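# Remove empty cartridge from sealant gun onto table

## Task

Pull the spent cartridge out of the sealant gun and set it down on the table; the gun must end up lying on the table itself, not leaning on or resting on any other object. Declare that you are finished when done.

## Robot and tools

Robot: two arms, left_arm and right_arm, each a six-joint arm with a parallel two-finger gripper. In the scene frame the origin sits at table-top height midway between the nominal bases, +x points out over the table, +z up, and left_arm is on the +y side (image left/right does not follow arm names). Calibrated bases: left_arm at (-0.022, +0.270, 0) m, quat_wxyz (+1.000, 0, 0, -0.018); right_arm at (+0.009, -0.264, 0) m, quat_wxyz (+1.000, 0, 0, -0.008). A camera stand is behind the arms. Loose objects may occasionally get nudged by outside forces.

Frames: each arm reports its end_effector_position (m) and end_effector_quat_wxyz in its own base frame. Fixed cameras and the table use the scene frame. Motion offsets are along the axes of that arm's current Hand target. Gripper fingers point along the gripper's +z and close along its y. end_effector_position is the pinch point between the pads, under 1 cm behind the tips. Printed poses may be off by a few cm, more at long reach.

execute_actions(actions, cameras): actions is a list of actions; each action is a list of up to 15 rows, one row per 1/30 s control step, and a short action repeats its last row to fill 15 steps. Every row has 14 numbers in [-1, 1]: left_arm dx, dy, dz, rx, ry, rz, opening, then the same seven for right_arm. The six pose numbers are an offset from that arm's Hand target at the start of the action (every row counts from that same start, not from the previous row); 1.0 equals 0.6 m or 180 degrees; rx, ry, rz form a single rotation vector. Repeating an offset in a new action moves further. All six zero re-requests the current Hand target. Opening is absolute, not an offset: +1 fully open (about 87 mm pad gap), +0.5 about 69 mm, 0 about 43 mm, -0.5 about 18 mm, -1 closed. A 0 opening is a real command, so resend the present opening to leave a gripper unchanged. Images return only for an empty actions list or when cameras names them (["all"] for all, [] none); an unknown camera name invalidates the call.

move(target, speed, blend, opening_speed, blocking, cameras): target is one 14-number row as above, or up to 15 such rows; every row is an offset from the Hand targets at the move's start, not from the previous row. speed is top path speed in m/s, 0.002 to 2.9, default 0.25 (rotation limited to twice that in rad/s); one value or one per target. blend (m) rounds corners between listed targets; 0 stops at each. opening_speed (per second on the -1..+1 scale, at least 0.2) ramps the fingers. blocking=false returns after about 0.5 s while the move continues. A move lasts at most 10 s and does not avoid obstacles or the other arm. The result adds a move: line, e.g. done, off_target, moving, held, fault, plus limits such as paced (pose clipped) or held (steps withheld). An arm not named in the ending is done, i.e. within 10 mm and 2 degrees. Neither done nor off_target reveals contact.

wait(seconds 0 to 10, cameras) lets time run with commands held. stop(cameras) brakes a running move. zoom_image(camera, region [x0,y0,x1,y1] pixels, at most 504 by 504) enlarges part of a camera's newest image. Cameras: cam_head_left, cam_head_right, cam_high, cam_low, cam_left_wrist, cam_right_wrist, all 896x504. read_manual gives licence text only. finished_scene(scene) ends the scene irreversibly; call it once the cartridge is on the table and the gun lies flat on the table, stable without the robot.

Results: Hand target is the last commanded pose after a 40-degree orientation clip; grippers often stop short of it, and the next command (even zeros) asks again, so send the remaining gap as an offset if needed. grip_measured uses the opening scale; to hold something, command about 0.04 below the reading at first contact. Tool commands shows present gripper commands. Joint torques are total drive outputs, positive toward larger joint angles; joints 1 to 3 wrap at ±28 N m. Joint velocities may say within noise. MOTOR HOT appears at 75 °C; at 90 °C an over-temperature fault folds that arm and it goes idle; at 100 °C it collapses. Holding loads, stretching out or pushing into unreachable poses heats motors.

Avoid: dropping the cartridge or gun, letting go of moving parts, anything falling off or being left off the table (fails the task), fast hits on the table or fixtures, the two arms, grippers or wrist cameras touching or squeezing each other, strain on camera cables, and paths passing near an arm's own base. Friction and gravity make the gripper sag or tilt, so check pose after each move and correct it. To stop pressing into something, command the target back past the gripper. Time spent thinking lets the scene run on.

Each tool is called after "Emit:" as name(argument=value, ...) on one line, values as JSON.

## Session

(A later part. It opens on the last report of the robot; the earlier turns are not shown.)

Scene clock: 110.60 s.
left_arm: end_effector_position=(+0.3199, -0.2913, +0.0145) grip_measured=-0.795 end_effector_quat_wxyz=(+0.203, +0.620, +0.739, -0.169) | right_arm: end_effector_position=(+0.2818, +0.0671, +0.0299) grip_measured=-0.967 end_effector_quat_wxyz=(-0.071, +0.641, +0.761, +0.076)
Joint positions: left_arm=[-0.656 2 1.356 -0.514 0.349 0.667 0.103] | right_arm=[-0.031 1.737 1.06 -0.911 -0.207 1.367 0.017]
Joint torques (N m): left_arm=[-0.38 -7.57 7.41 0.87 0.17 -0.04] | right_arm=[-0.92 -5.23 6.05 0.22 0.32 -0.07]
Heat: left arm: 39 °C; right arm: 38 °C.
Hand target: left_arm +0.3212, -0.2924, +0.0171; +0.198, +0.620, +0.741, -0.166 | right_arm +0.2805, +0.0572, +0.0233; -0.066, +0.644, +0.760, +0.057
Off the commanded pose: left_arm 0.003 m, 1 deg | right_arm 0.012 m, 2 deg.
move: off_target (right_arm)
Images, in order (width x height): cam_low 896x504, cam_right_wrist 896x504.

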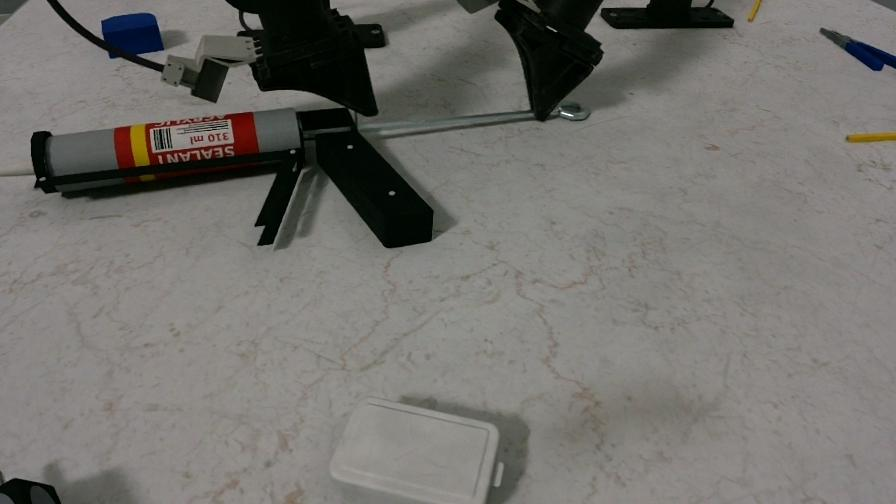

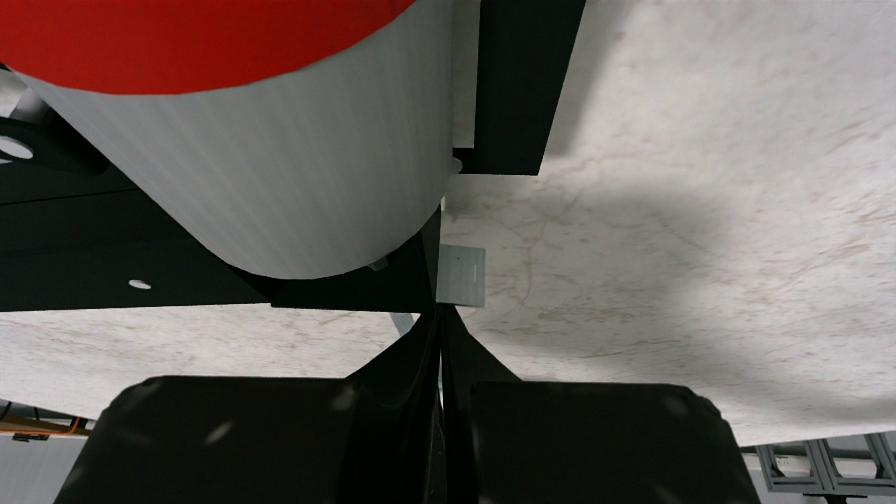

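Emit:
move(target=[[0,0,0,0,0,0,-0.98,0.03,0,0,0,0,0,-1],[0,0,0,0,0,0,-0.98,0.03,-0.018,0.005,0,0,0,-1],[0,0,0,0,0,0,-0.98,-0.02,-0.018,0.0,0,0,0,-1]], speed=0.07, cameras=["cam_low","cam_right_wrist"])

Scene clock: 115.07 s.
left_arm: end_effector_position=(+0.3194, -0.2973, +0.0173) grip_measured=-0.795 end_effector_quat_wxyz=(+0.208, +0.620, +0.736, -0.175) | right_arm: end_effector_position=(+0.2699, +0.0632, +0.0282) grip_measured=-0.967 end_effector_quat_wxyz=(-0.089, +0.637, +0.761, +0.087)
Joint positions: left_arm=[-0.662 2 1.362 -0.507 0.36 0.659 0.103] | right_arm=[-0.07 1.722 1.019 -0.912 -0.246 1.318 0.017]
Joint torques (N m): left_arm=[0.34 -7.62 6.91 0.79 0.05 0.05] | right_arm=[-1.94 -5.67 6.37 0.21 0.72 -0.02]
Heat: left arm: 39 °C; right arm: 38 °C.
Hand target: left_arm +0.3213, -0.2924, +0.0171; +0.198, +0.619, +0.741, -0.166 | right_arm +0.2718, +0.0436, +0.0212; -0.066, +0.644, +0.760, +0.056
Off the commanded pose: left_arm 0.005 m, 2 deg | right_arm 0.021 m, 4 deg.
move: off_target (right_arm)
Images, in order (width x height): cam_low 896x504, cam_right_wrist 896x504.

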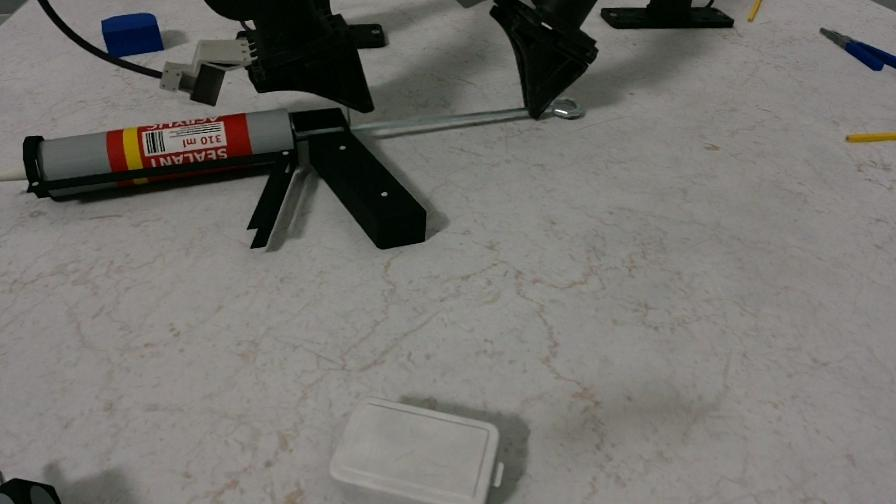

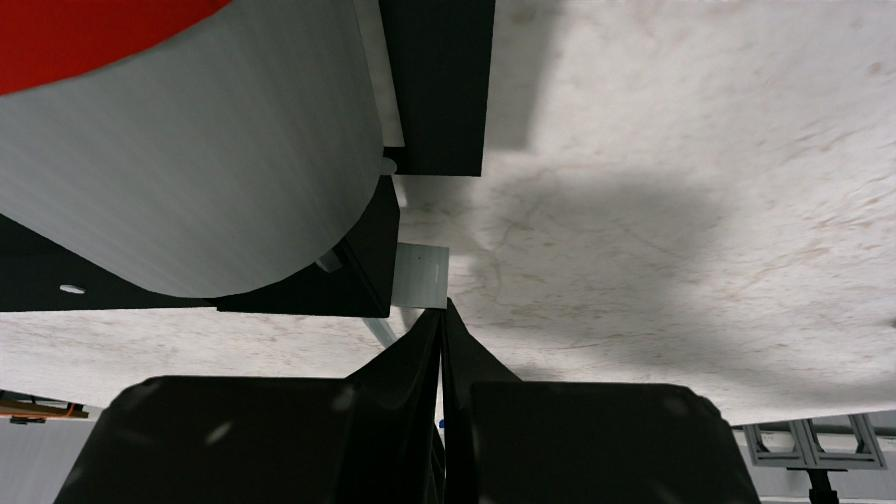

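Emit:
move(target=[0.0866,-0.002,-0.05,0,0,0,-0.98,0,0,0,0,0,0,-1], speed=0.06, cameras=["cam_low","cam_right_wrist","cam_left_wrist"])

Scene clock: 118.43 s.
left_arm: end_effector_position=(+0.3137, -0.2475, +0.0137) grip_measured=-0.795 end_effector_quat_wxyz=(+0.210, +0.621, +0.733, -0.182) | right_arm: end_effector_position=(+0.2676, +0.0504, +0.0254) grip_measured=-0.967 end_effector_quat_wxyz=(-0.081, +0.645, +0.757, +0.066)
Joint positions: left_arm=[-0.556 1.898 1.203 -0.487 0.418 0.767 0.103] | right_arm=[-0.091 1.722 1.021 -0.926 -0.202 1.314 0.017]
Joint torques (N m): left_arm=[0.85 -9.87 3.93 0.66 -0.12 0.06] | right_arm=[0.14 -5.57 6.22 0.34 0.29 -0.02]
Heat: left arm: 39 °C; right arm: 38 °C.
Hand target: left_arm +0.3094, -0.2336, +0.0171; +0.198, +0.620, +0.741, -0.166 | right_arm +0.2719, +0.0436, +0.0212; -0.066, +0.644, +0.760, +0.057
Off the commanded pose: left_arm 0.015 m, 2 deg | right_arm 0.009 m, 2 deg.
move: off_target (left_arm)
Images, in order (width x height): cam_low 896x504, cam_left_wrist 896x504, cam_right_wrist 896x504.

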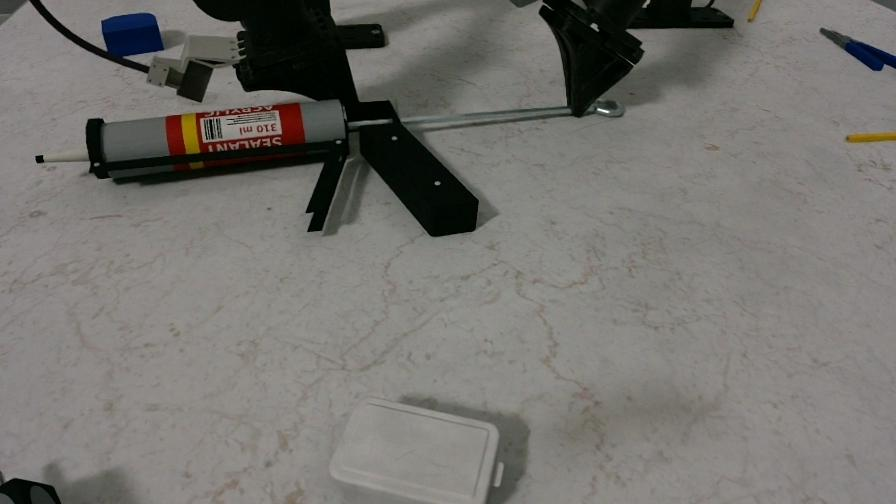

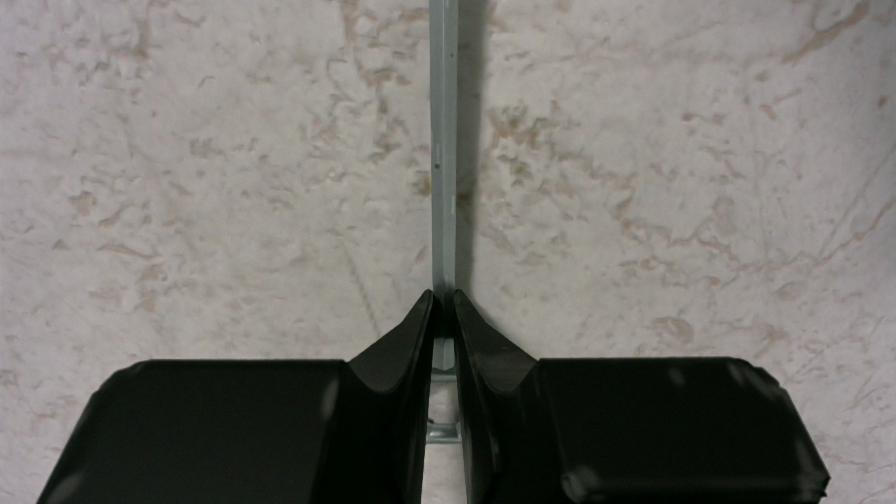

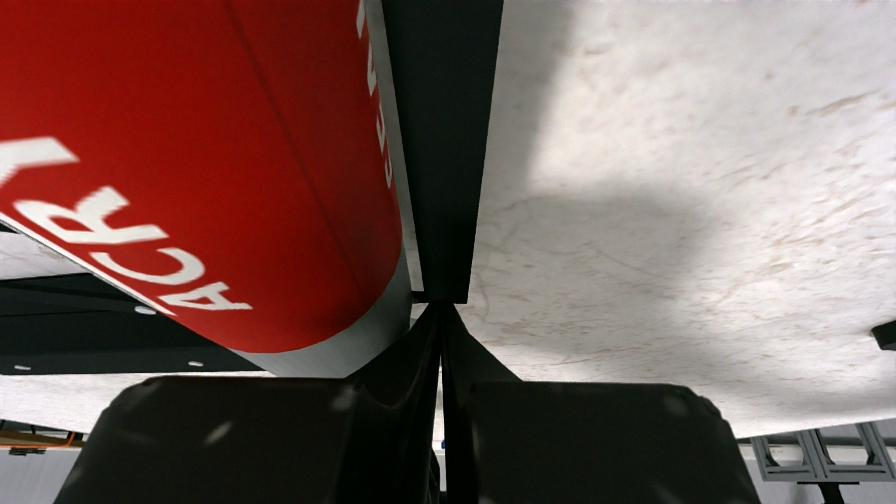

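Emit:
move(target=[0.0722,-0.002,-0.042,0,0,0,-0.98,0,0,0,0,0,0,-1], speed=0.06, cameras=["cam_low","cam_right_wrist"])

Scene clock: 122.50 s.
left_arm: end_effector_position=(+0.3064, -0.2049, +0.0160) grip_measured=-0.795 end_effector_quat_wxyz=(+0.219, +0.624, +0.727, -0.183) | right_arm: end_effector_position=(+0.2665, +0.0624, +0.0309) grip_measured=-0.967 end_effector_quat_wxyz=(-0.103, +0.641, +0.755, +0.090)
Joint positions: left_arm=[-0.455 1.796 1.078 -0.49 0.461 0.877 0.103] | right_arm=[-0.086 1.722 1.021 -0.935 -0.267 1.313 0.017]
Joint torques (N m): left_arm=[2.21 -9.02 3.89 0.38 -0.13 0.11] | right_arm=[-0.43 -5.72 6.31 0.37 0.91 -0.02]
Heat: left arm: 39 °C; right arm: 38 °C.
Hand target: left_arm +0.2994, -0.1846, +0.0174; +0.198, +0.620, +0.741, -0.166 | right_arm +0.2719, +0.0436, +0.0212; -0.066, +0.644, +0.760, +0.057
Off the commanded pose: left_arm 0.022 m, 3 deg | right_arm 0.022 m, 6 deg.
move: off_target (left_arm, right_arm)
Images, in order (width x height): cam_low 896x504, cam_right_wrist 896x504.

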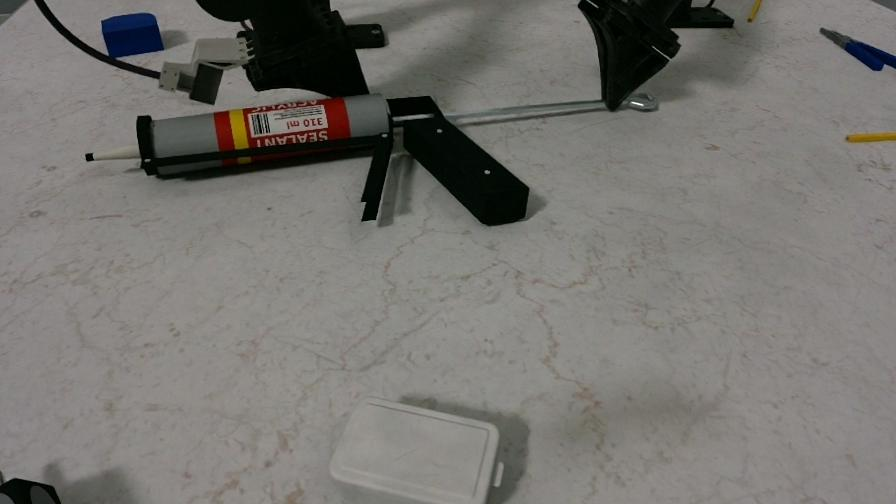

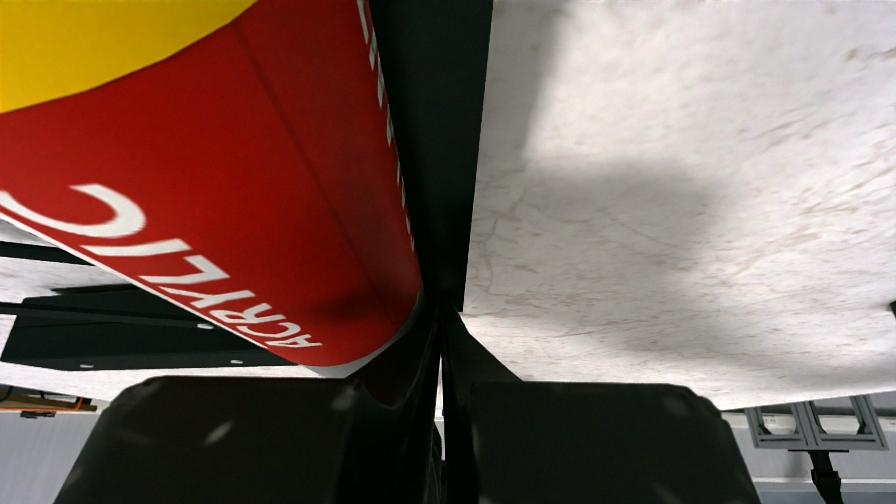

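Emit:
move(target=[[-0.02,0.003,0.011,0,0,0,-0.98,0.028,0,-0.164,0,0,0,-1],[-0.02,0.003,0.011,0,0,0,-0.98,0.118,0.014,-0.16,0,0,0,-1]], speed=0.15, cameras=["cam_low","cam_right_wrist"])

Emit:
zoom_image(camera="cam_right_wrist", region=[180, 0, 560, 220])

Emit:
zoom_image(camera="cam_low", region=[360, 70, 480, 160])

Scene clock: 132.57 s.
left_arm: end_effector_position=(+0.3012, -0.1992, +0.0133) grip_measured=-0.795 end_effector_quat_wxyz=(+0.202, +0.619, +0.737, -0.178) | right_arm: end_effector_position=(+0.2652, +0.0970, +0.1174) grip_measured=-0.967 end_effector_quat_wxyz=(-0.082, +0.642, +0.761, +0.046)
Joint positions: left_arm=[-0.456 1.796 1.078 -0.519 0.44 0.866 0.103] | right_arm=[0.092 1.635 1.313 -1.298 -0.18 1.488 0.017]
Joint torques (N m): left_arm=[-0.8 -7.06 6.61 0.72 -0.01 -0.04] | right_arm=[0.69 -7.57 8.36 0.14 0.01 0.11]
Heat: left arm: 39 °C; right arm: 38 °C.
Hand target: left_arm +0.3036, -0.1977, +0.0177; +0.198, +0.619, +0.741, -0.166 | right_arm +0.2713, +0.0973, +0.1281; -0.066, +0.644, +0.760, +0.057
Off the commanded pose: left_arm 0.005 m, 1 deg | right_arm 0.012 m, 2 deg.
move: off_target (right_arm)
Images, in order (width x height): cam_low 896x504, cam_right_wrist 896x504.

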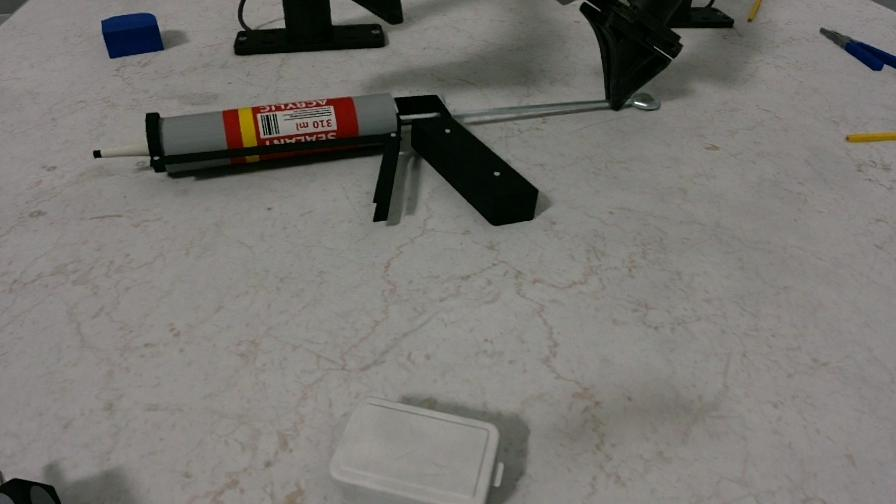

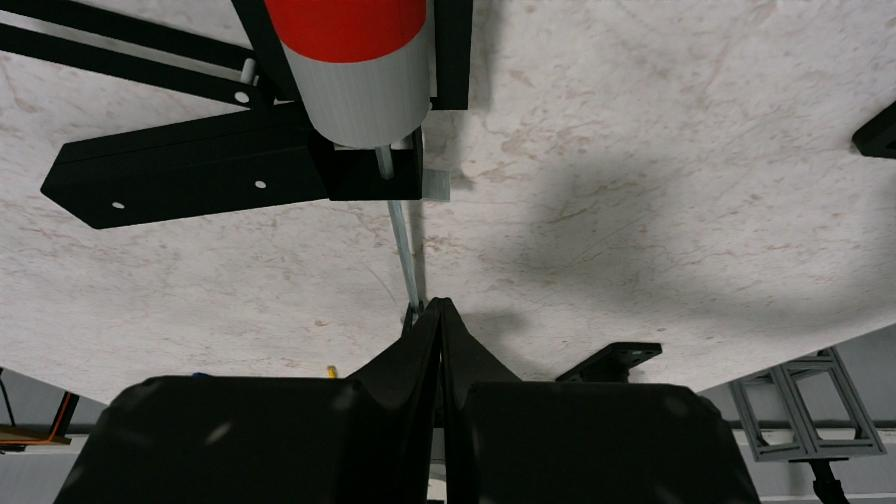

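Scaled by 1.326 from the camera's 896x504 image, which has a finer 1280x720 frame.

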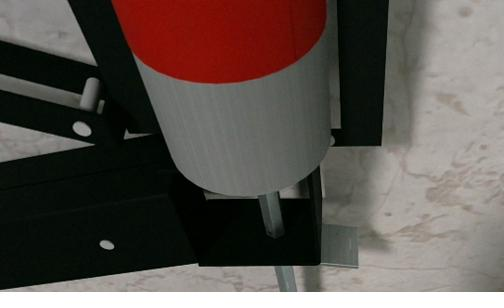

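Scaled by 4.200 from the camera's 896x504 image, which has a finer 1280x720 frame.

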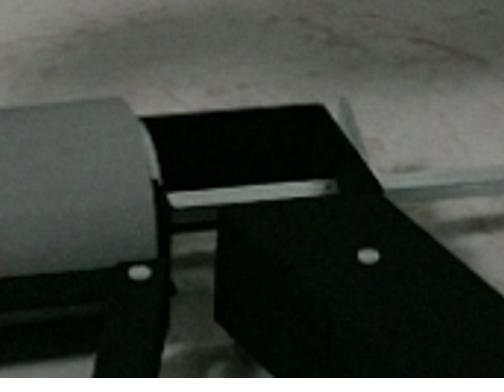

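Emit:
move(target=[[0,0,0,0,0,0,-0.98,0.125,-0.001,0.022,0,0,0,-1],[0,0,0,0,0,0,-0.98,0.0953,-0.001,0.193,0,0,0,-1],[0,0,0,0,0,0,-0.98,0.045,-0.001,0.184,0,0,0,-1]], speed=[0.15,0.15,0.05], cameras=["cam_low","cam_right_wrist"])

Scene clock: 147.57 s.
left_arm: end_effector_position=(+0.3011, -0.1992, +0.0133) grip_measured=-0.795 end_effector_quat_wxyz=(+0.202, +0.619, +0.738, -0.178) | right_arm: end_effector_position=(+0.2697, +0.1564, +0.0327) grip_measured=-0.967 end_effector_quat_wxyz=(-0.075, +0.638, +0.762, +0.080)
Joint positions: left_arm=[-0.456 1.796 1.078 -0.52 0.44 0.865 0.103] | right_arm=[0.273 1.713 1.039 -0.849 -0.215 1.672 0.017]
Joint torques (N m): left_arm=[-0.62 -6.91 6.76 0.71 -0.02 -0.03] | right_arm=[-1.1 -6.86 3.97 0.29 0.36 -0.05]
Heat: left arm: 39 °C; right arm: 39 °C.
Hand target: left_arm +0.3036, -0.1977, +0.0177; +0.198, +0.620, +0.741, -0.166 | right_arm +0.2632, +0.1424, +0.0239; -0.066, +0.644, +0.760, +0.057
Off the commanded pose: left_arm 0.005 m, 1 deg | right_arm 0.018 m, 3 deg.
move: off_target (right_arm)
Images, in order (width x height): cam_low 896x504, cam_right_wrist 896x504.

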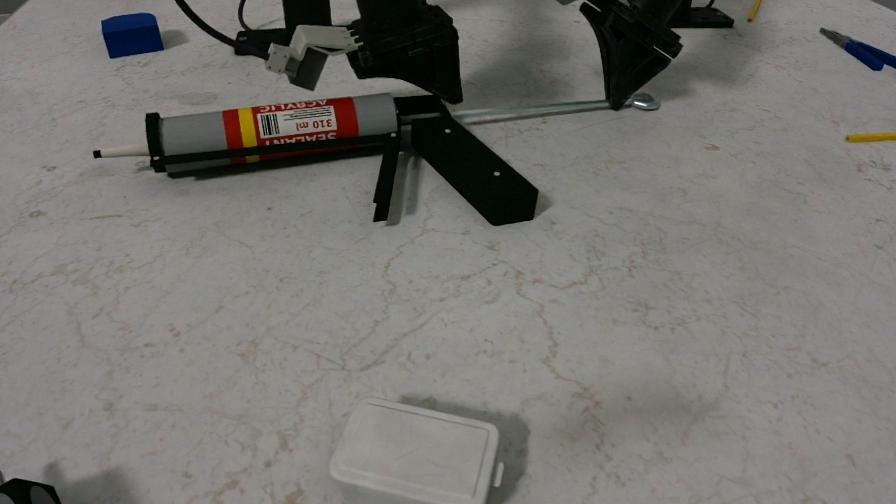

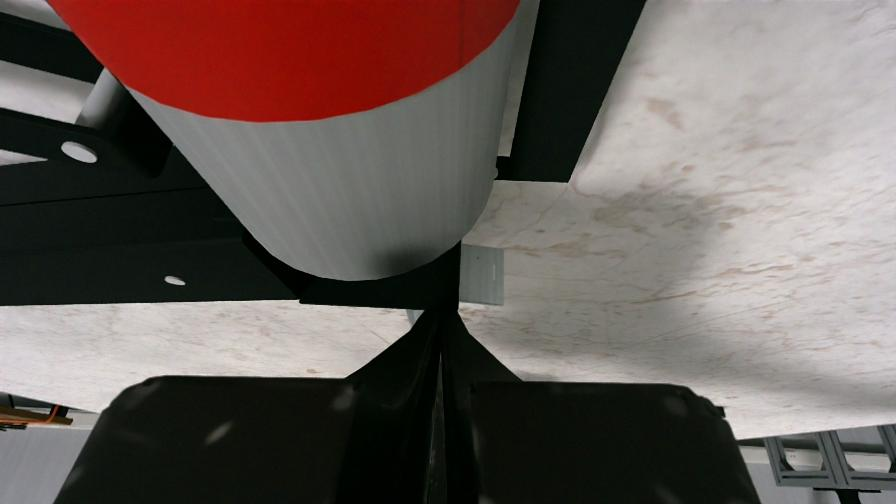

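Emit:
move(target=[[0,0,0,0,0,0,-0.98,0.035,0,0,0,0,0,-1],[0,0,0,0,0,0,-0.98,0.035,-0.022,0.005,0,0,0,-1],[0,0,0,0,0,0,-0.98,-0.012,-0.02,0.005,0,0,0,-1]], speed=0.07, cameras=["cam_low","cam_right_wrist"])

Scene clock: 151.63 s.
left_arm: end_effector_position=(+0.2999, -0.2004, +0.0133) grip_measured=-0.795 end_effector_quat_wxyz=(+0.201, +0.619, +0.737, -0.179) | right_arm: end_effector_position=(+0.2575, +0.1547, +0.0326) grip_measured=-0.967 end_effector_quat_wxyz=(-0.090, +0.635, +0.762, +0.091)
Joint positions: left_arm=[-0.461 1.796 1.078 -0.521 0.44 0.862 0.103] | right_arm=[0.257 1.677 0.984 -0.834 -0.253 1.651 0.017]
Joint torques (N m): left_arm=[-0.21 -6.93 6.67 0.74 -0.01 -0.01] | right_arm=[-1.5 -6.52 3.69 0.3 0.72 -0.05]
Heat: left arm: 39 °C; right arm: 39 °C.
Hand target: left_arm +0.3036, -0.1978, +0.0177; +0.198, +0.620, +0.741, -0.166 | right_arm +0.2525, +0.1339, +0.0198; -0.066, +0.644, +0.760, +0.057
Off the commanded pose: left_arm 0.006 m, 2 deg | right_arm 0.025 m, 5 deg.
move: off_target (right_arm)
Images, in order (width x height): cam_low 896x504, cam_right_wrist 896x504.

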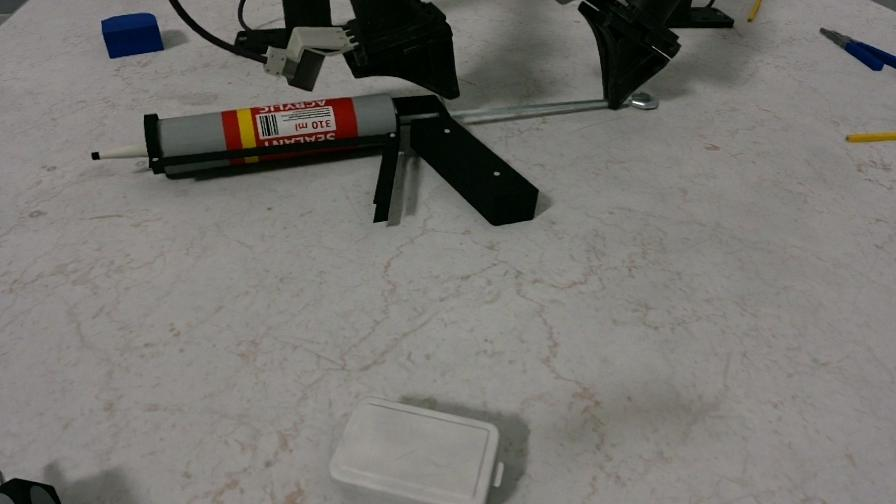

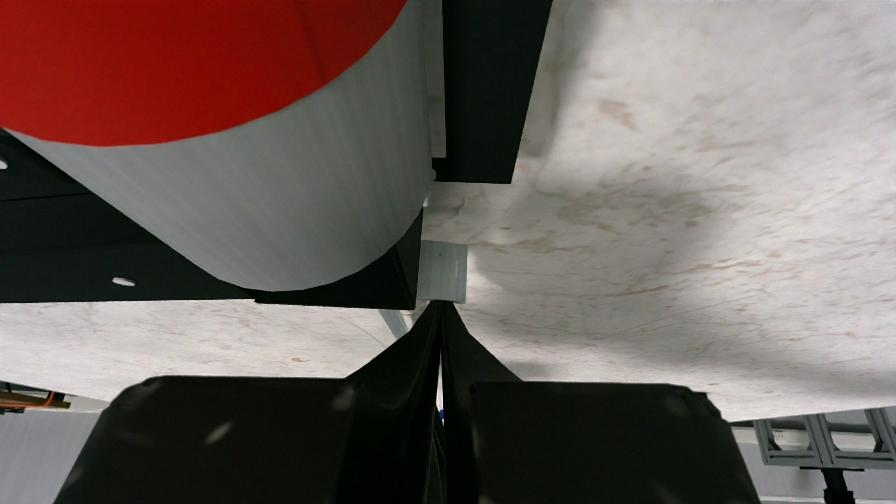

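Emit:
move(target=[[0,0,0,0,0,0,-0.98,0,0,0.02,0,0,0,-1],[0.0866,-0.002,-0.05,0,0,0,-0.98,-0.01,0,0.02,0,0,0,-1]], speed=0.05, cameras=["cam_low","cam_right_wrist"])

Scene clock: 155.90 s.
left_arm: end_effector_position=(+0.3002, -0.1789, +0.0198) grip_measured=-0.791 end_effector_quat_wxyz=(+0.238, +0.626, +0.712, -0.208) | right_arm: end_effector_position=(+0.2603, +0.1694, +0.0364) grip_measured=-0.967 end_effector_quat_wxyz=(-0.112, +0.622, +0.763, +0.133)
Joint positions: left_arm=[-0.355 1.734 1.002 -0.501 0.559 0.99 0.104] | right_arm=[0.257 1.677 0.962 -0.769 -0.34 1.639 0.017]
Joint torques (N m): left_arm=[4.57 -9.26 3.4 -0.11 -0.77 0.33] | right_arm=[-2.71 -5.07 3.25 0.16 1.51 -0.1]
Heat: left arm: 39 °C; right arm: 38 °C.
Hand target: left_arm +0.2917, -0.1388, +0.0176; +0.198, +0.619, +0.741, -0.166 | right_arm +0.2531, +0.1301, +0.0068; -0.066, +0.644, +0.760, +0.056
Off the commanded pose: left_arm 0.041 m, 7 deg | right_arm 0.050 m, 11 deg.
move: off_target (left_arm, right_arm)
Images, in order (width x height): cam_low 896x504, cam_right_wrist 896x504.

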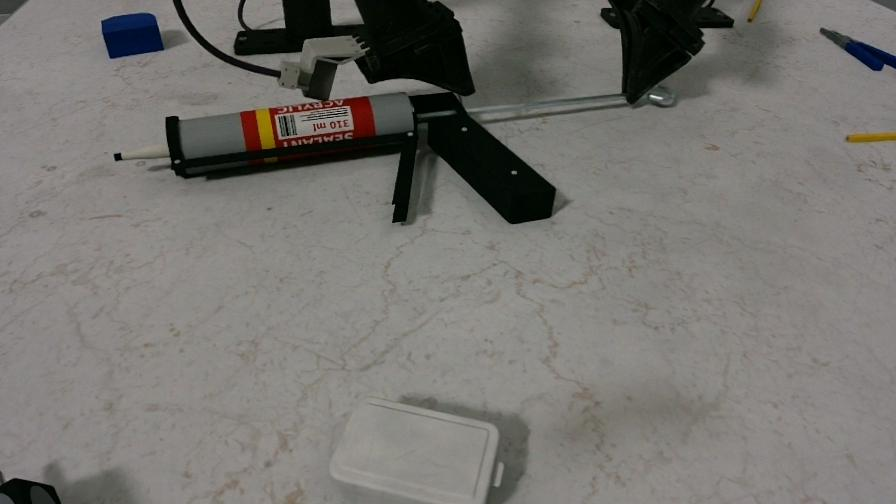

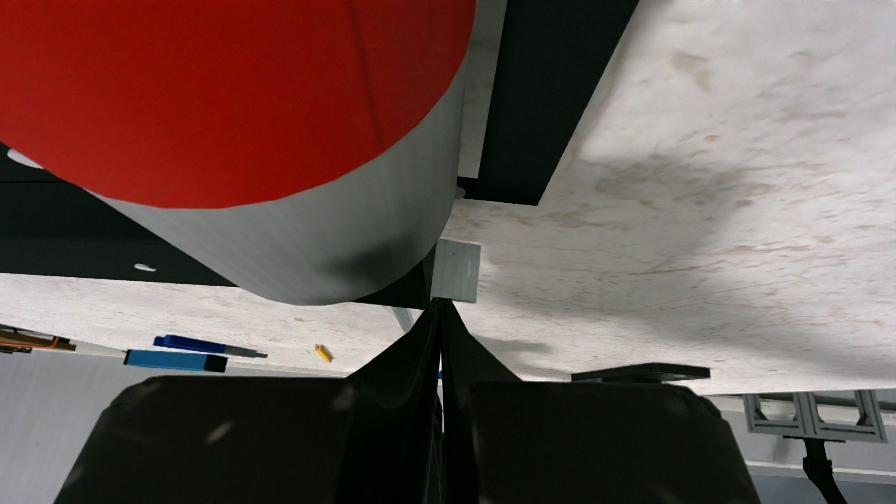

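Emit:
zoom_image(camera="cam_low", region=[395, 80, 485, 140])

Emit:
zoom_image(camera="cam_right_wrist", region=[330, 180, 500, 320])

Scaled by 5.600 from the camera's 896x504 image, which has a finer 1280x720 frame.

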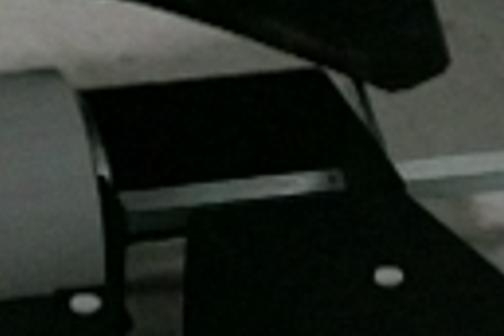

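Scaled by 2.965 from the camera's 896x504 image, which has a finer 1280x720 frame.

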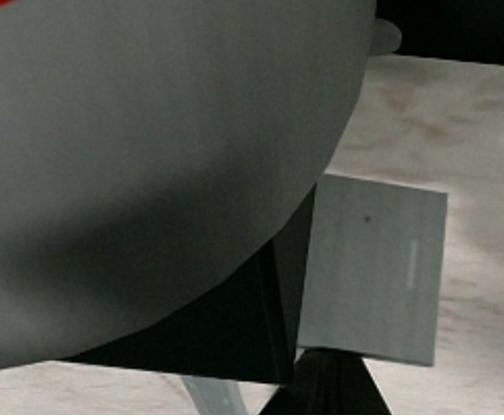

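Emit:
move(target=[[-0.06,0.001,0.034,0,0,0,-0.98,0.05,0,0,0,0,0,-1],[-0.06,0.001,0.034,0,0,0,-0.98,0.09,-0.02,0.01,0,0,0,-1],[-0.06,0.001,0.034,0,0,0,-0.98,0.02,-0.024,0,0,0,0,-1]], speed=0.07, cameras=["cam_low","cam_right_wrist"])

Emit:
zoom_image(camera="cam_right_wrist", region=[330, 180, 540, 340])

Scene clock: 167.70 s.
left_arm: end_effector_position=(+0.2948, -0.1831, +0.0160) grip_measured=-0.792 end_effector_quat_wxyz=(+0.204, +0.618, +0.738, -0.180) | right_arm: end_effector_position=(+0.2450, +0.1711, +0.0291) grip_measured=-0.967 end_effector_quat_wxyz=(-0.099, +0.625, +0.765, +0.115)
Joint positions: left_arm=[-0.417 1.75 1.033 -0.536 0.456 0.904 0.104] | right_arm=[0.302 1.639 0.908 -0.754 -0.293 1.685 0.017]
Joint torques (N m): left_arm=[0.06 -5.76 7.02 0.73 -0.03 0.05] | right_arm=[-2.26 -5.72 3.36 0.14 1.1 -0.03]
Heat: left arm: 40 °C; right arm: 37 °C.
Hand target: left_arm +0.2997, -0.1795, +0.0180; +0.198, +0.620, +0.741, -0.166 | right_arm +0.2370, +0.1395, +0.0090; -0.066, +0.644, +0.760, +0.057
Off the commanded pose: left_arm 0.006 m, 2 deg | right_arm 0.038 m, 8 deg.
move: off_target (right_arm)
Images, in order (width x height): cam_low 896x504, cam_right_wrist 896x504.

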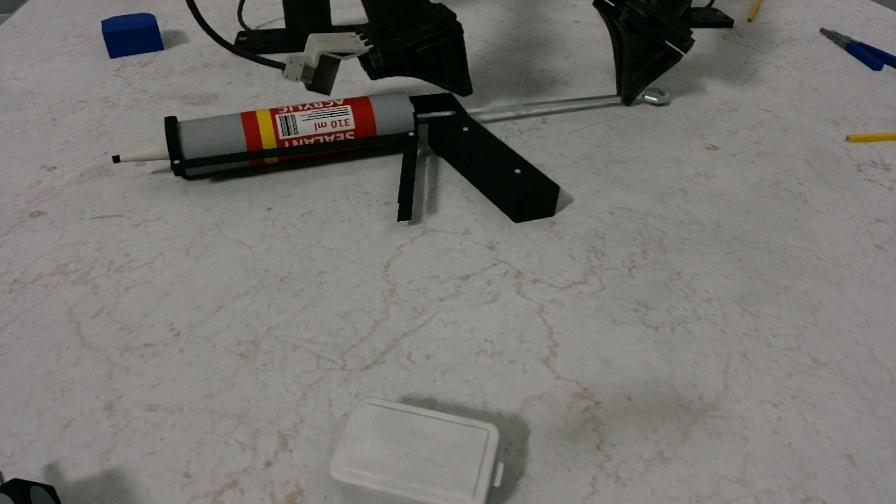

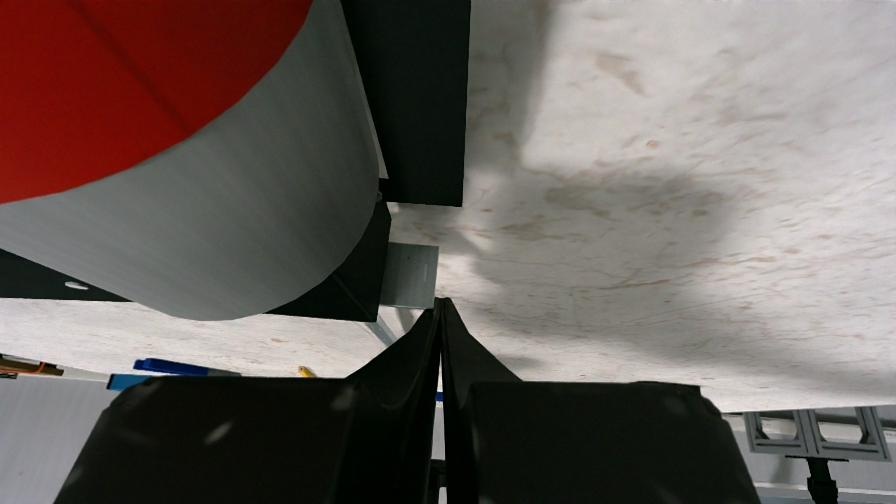

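Scaled by 2.400 from the camera's 896x504 image, which has a finer 1280x720 frame.

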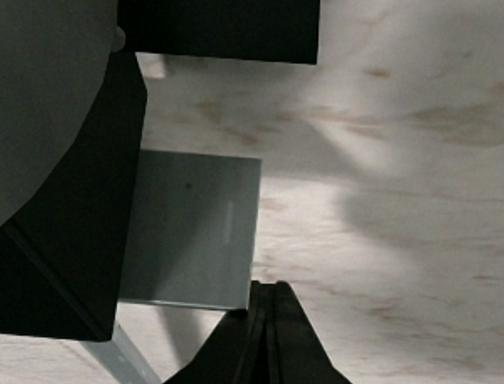

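Emit:
move(target=[0.043,-0.001,-0.03,0,0,0,-0.98,0,0.006,0,0,0,0,-1], speed=0.05, cameras=["cam_low","cam_right_wrist"])

Emit:
zoom_image(camera="cam_right_wrist", region=[330, 180, 540, 340])

Scene clock: 171.47 s.
left_arm: end_effector_position=(+0.2995, -0.1776, +0.0199) grip_measured=-0.792 end_effector_quat_wxyz=(+0.223, +0.625, +0.722, -0.196) | right_arm: end_effector_position=(+0.2454, +0.1729, +0.0303) grip_measured=-0.967 end_effector_quat_wxyz=(-0.103, +0.623, +0.766, +0.120)
Joint positions: left_arm=[-0.37 1.739 1.023 -0.531 0.519 0.969 0.104] | right_arm=[0.302 1.639 0.908 -0.749 -0.305 1.682 0.017]
Joint torques (N m): left_arm=[3.4 -9.05 3.85 0.18 -0.44 0.25] | right_arm=[-2.4 -4.86 4.31 0.1 1.21 -0.03]
Heat: left arm: 39 °C; right arm: 37 °C.
Hand target: left_arm +0.2936, -0.1487, +0.0207; +0.198, +0.619, +0.741, -0.166 | right_arm +0.2405, +0.1401, +0.0090; -0.066, +0.644, +0.760, +0.057
Off the commanded pose: left_arm 0.029 m, 5 deg | right_arm 0.039 m, 9 deg.
move: off_target (left_arm, right_arm)
Images, in order (width x height): cam_low 896x504, cam_right_wrist 896x504.

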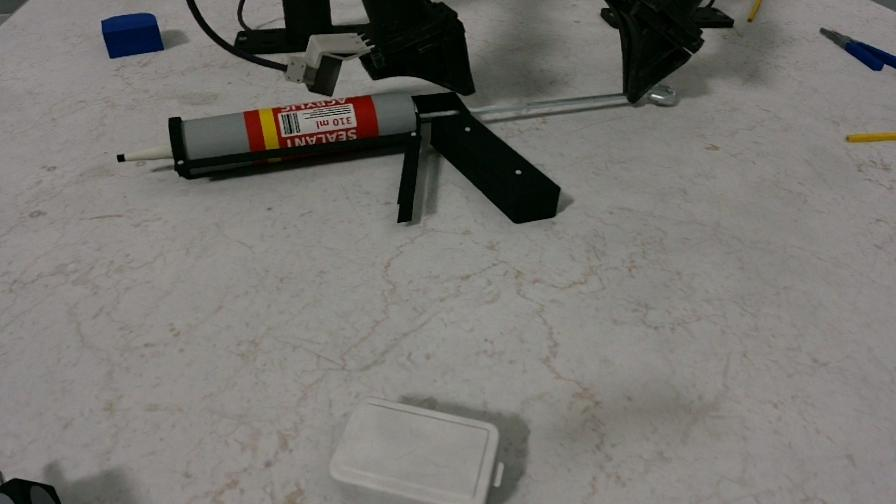

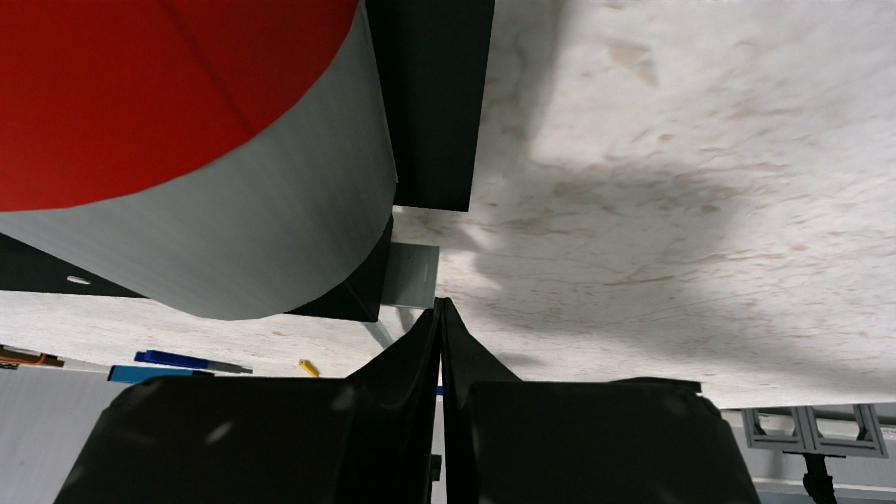

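Scaled by 2.400 from the camera's 896x504 image, which has a finer 1280x720 frame.

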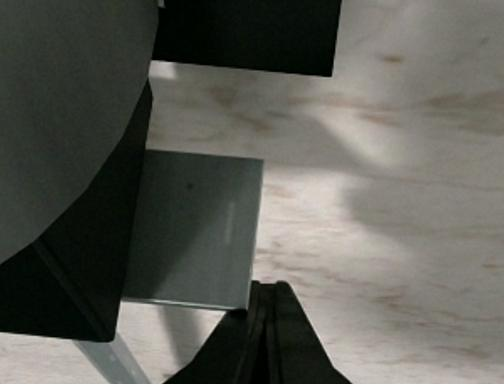

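Emit:
move(target=[0.058,-0.001,-0.04,0,0,0,-1,-0.03,0.006,0,0,0,0,-1], speed=0.05, cameras=["cam_low","cam_right_wrist","cam_left_wrist"])

Scene clock: 174.87 s.
left_arm: end_effector_position=(+0.2894, -0.1235, +0.0201) grip_measured=-0.794 end_effector_quat_wxyz=(+0.216, +0.617, +0.732, -0.193) | right_arm: end_effector_position=(+0.2520, +0.1477, +0.0280) grip_measured=-0.967 end_effector_quat_wxyz=(-0.102, +0.634, +0.758, +0.118)
Joint positions: left_arm=[-0.215 1.674 0.961 -0.631 0.546 1.121 0.103] | right_arm=[0.207 1.646 0.908 -0.771 -0.307 1.61 0.016]
Joint torques (N m): left_arm=[1.25 -8.12 4.78 0.25 -0.39 0.22] | right_arm=[-0.29 -4 4.72 0.24 1.22 -0.05]
Heat: left arm: 39 °C; right arm: 37 °C.
Hand target: left_arm +0.2855, -0.1074, +0.0241; +0.198, +0.619, +0.741, -0.166 | right_arm +0.2470, +0.1231, +0.0059; -0.066, +0.644, +0.760, +0.057
Off the commanded pose: left_arm 0.017 m, 4 deg | right_arm 0.033 m, 8 deg.
move: off_target (left_arm, right_arm)
Images, in order (width x height): cam_low 896x504, cam_left_wrist 896x504, cam_right_wrist 896x504.

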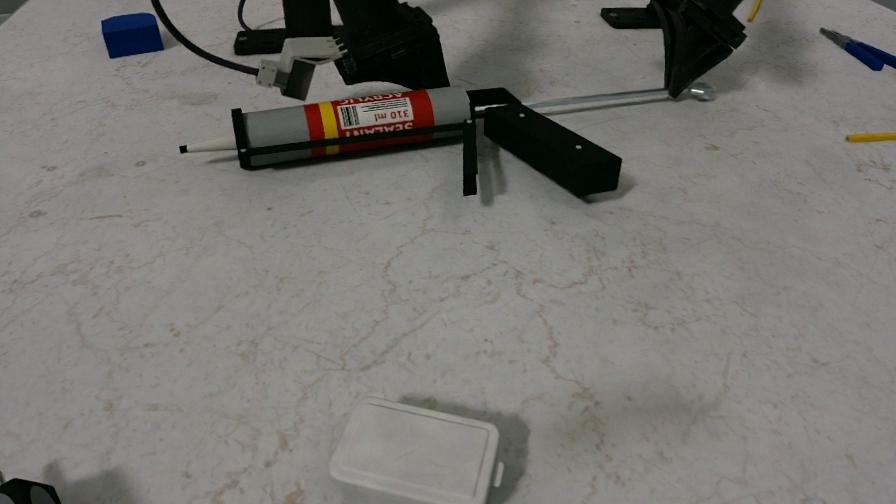

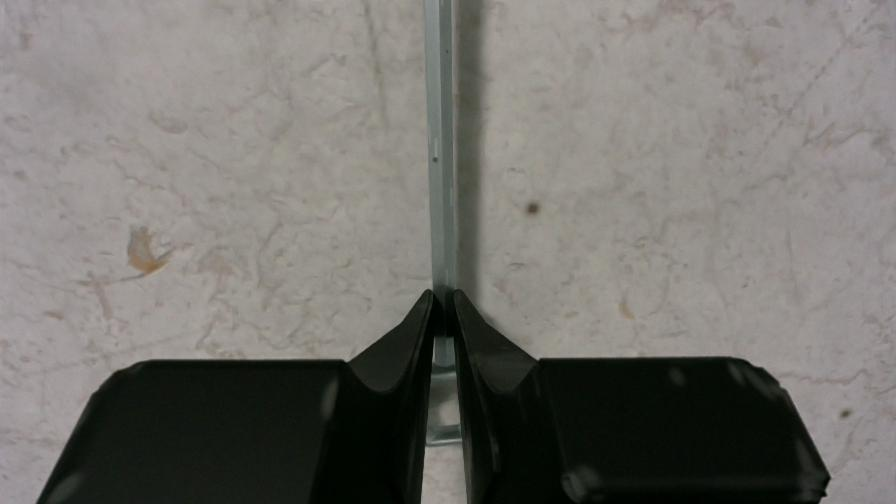

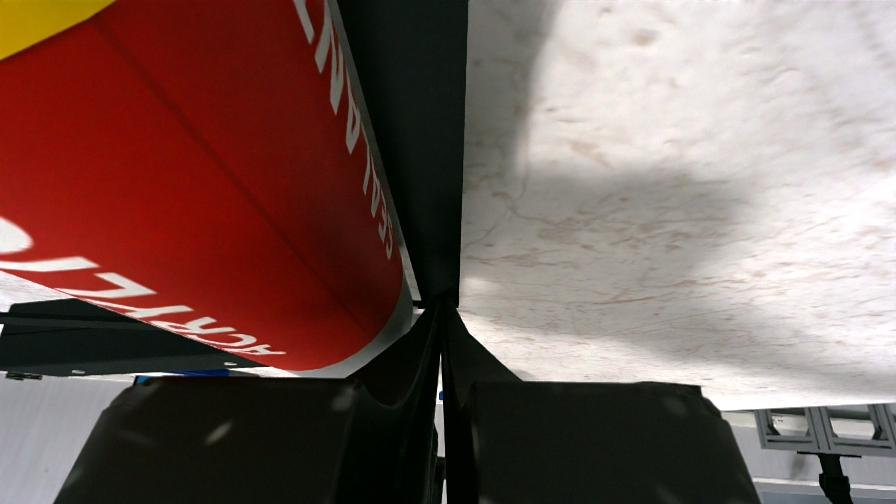

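Emit:
move(target=[[-0.03,0.001,0.02,0,0,0,-0.98,0.028,0,-0.164,0,0,0,-1],[-0.03,0.001,0.02,0,0,0,-0.98,0.017,0,-0.319,0,-0.05,0,1]], speed=0.2, cameras=["cam_low","cam_right_wrist","cam_high"])

Emit:
zoom_image(camera="cam_right_wrist", region=[240, 0, 520, 160])

Scene clock: 182.47 s.
left_arm: end_effector_position=(+0.2831, -0.1250, +0.0162) grip_measured=-0.794 end_effector_quat_wxyz=(+0.190, +0.615, +0.746, -0.174) | right_arm: end_effector_position=(+0.2499, +0.1010, +0.1931) grip_measured=+1.000 end_effector_quat_wxyz=(-0.007, +0.645, +0.764, +0.020)
Joint positions: left_arm=[-0.259 1.674 0.961 -0.639 0.477 1.066 0.103] | right_arm=[0.206 1.548 1.563 -1.563 -0.035 1.608 1]
Joint torques (N m): left_arm=[-1.07 -6 6.57 0.77 0.2 -0.03] | right_arm=[1.03 -5.03 7.39 0.23 0.19 0.13]
Heat: left arm: 39 °C; right arm: 37 °C.
Hand target: left_arm +0.2899, -0.1286, +0.0227; +0.198, +0.620, +0.741, -0.166 | right_arm +0.2507, +0.1003, +0.1961; -0.007, +0.646, +0.763, +0.006
Off the commanded pose: left_arm 0.010 m, 2 deg | right_arm 0.003 m, 2 deg.
joint sent to its limit (right arm) — joint 4 (wrist pitch), lower limit. The joint targets still meet the commanded pose.
move: done
Images, in order (width x height): cam_high 896x504, cam_low 896x504, cam_right_wrist 896x504.

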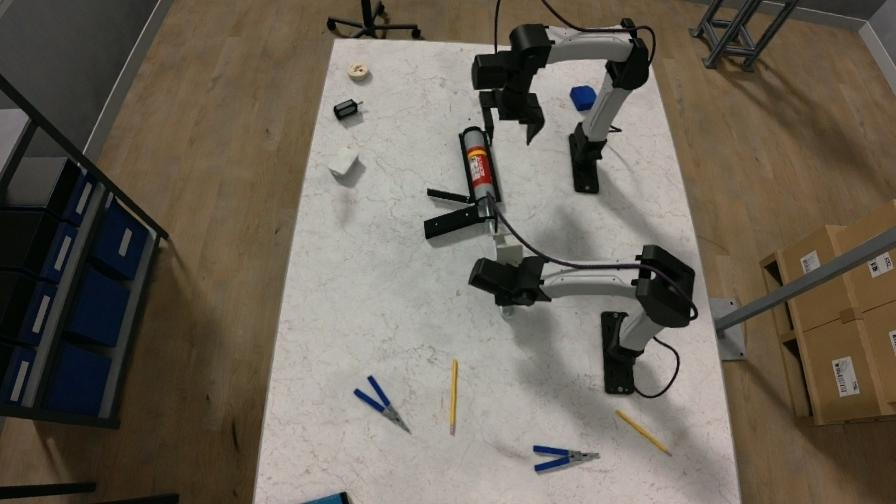

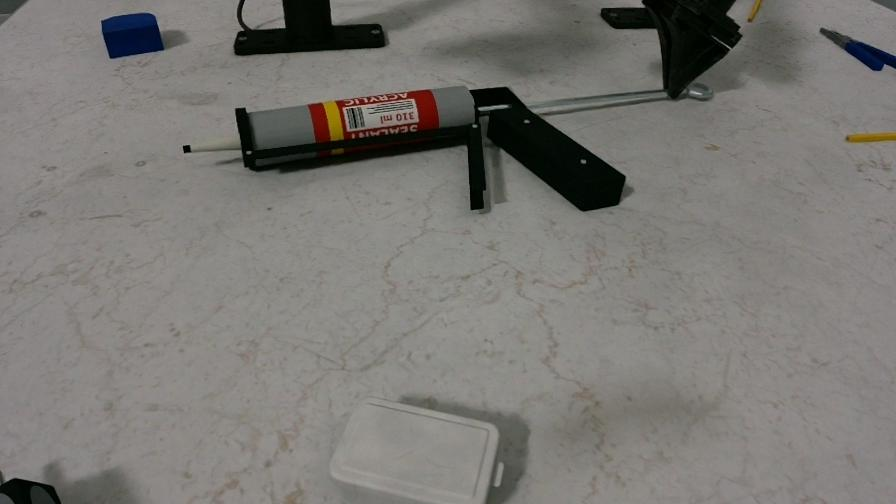

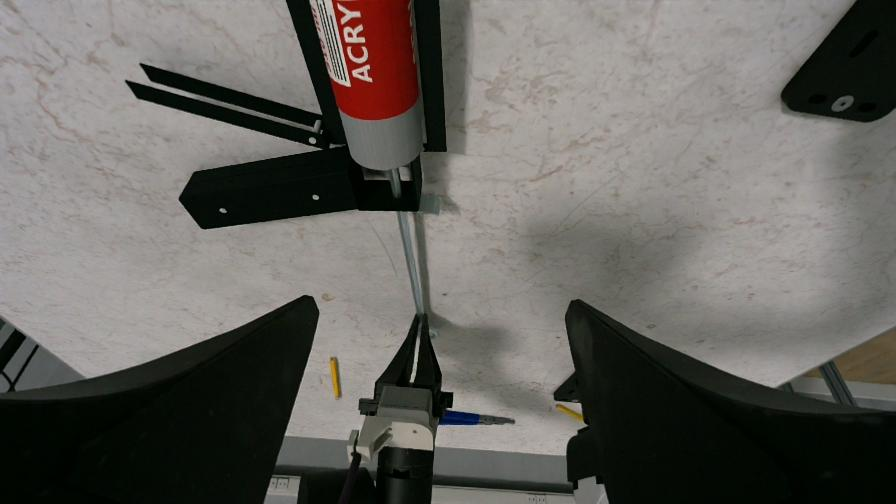

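Scaled by 1.800 from the camera's 896x504 image, which has a finer 1280x720 frame.

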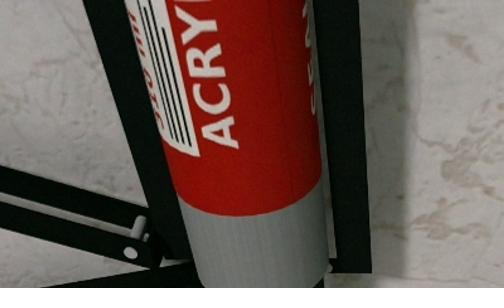

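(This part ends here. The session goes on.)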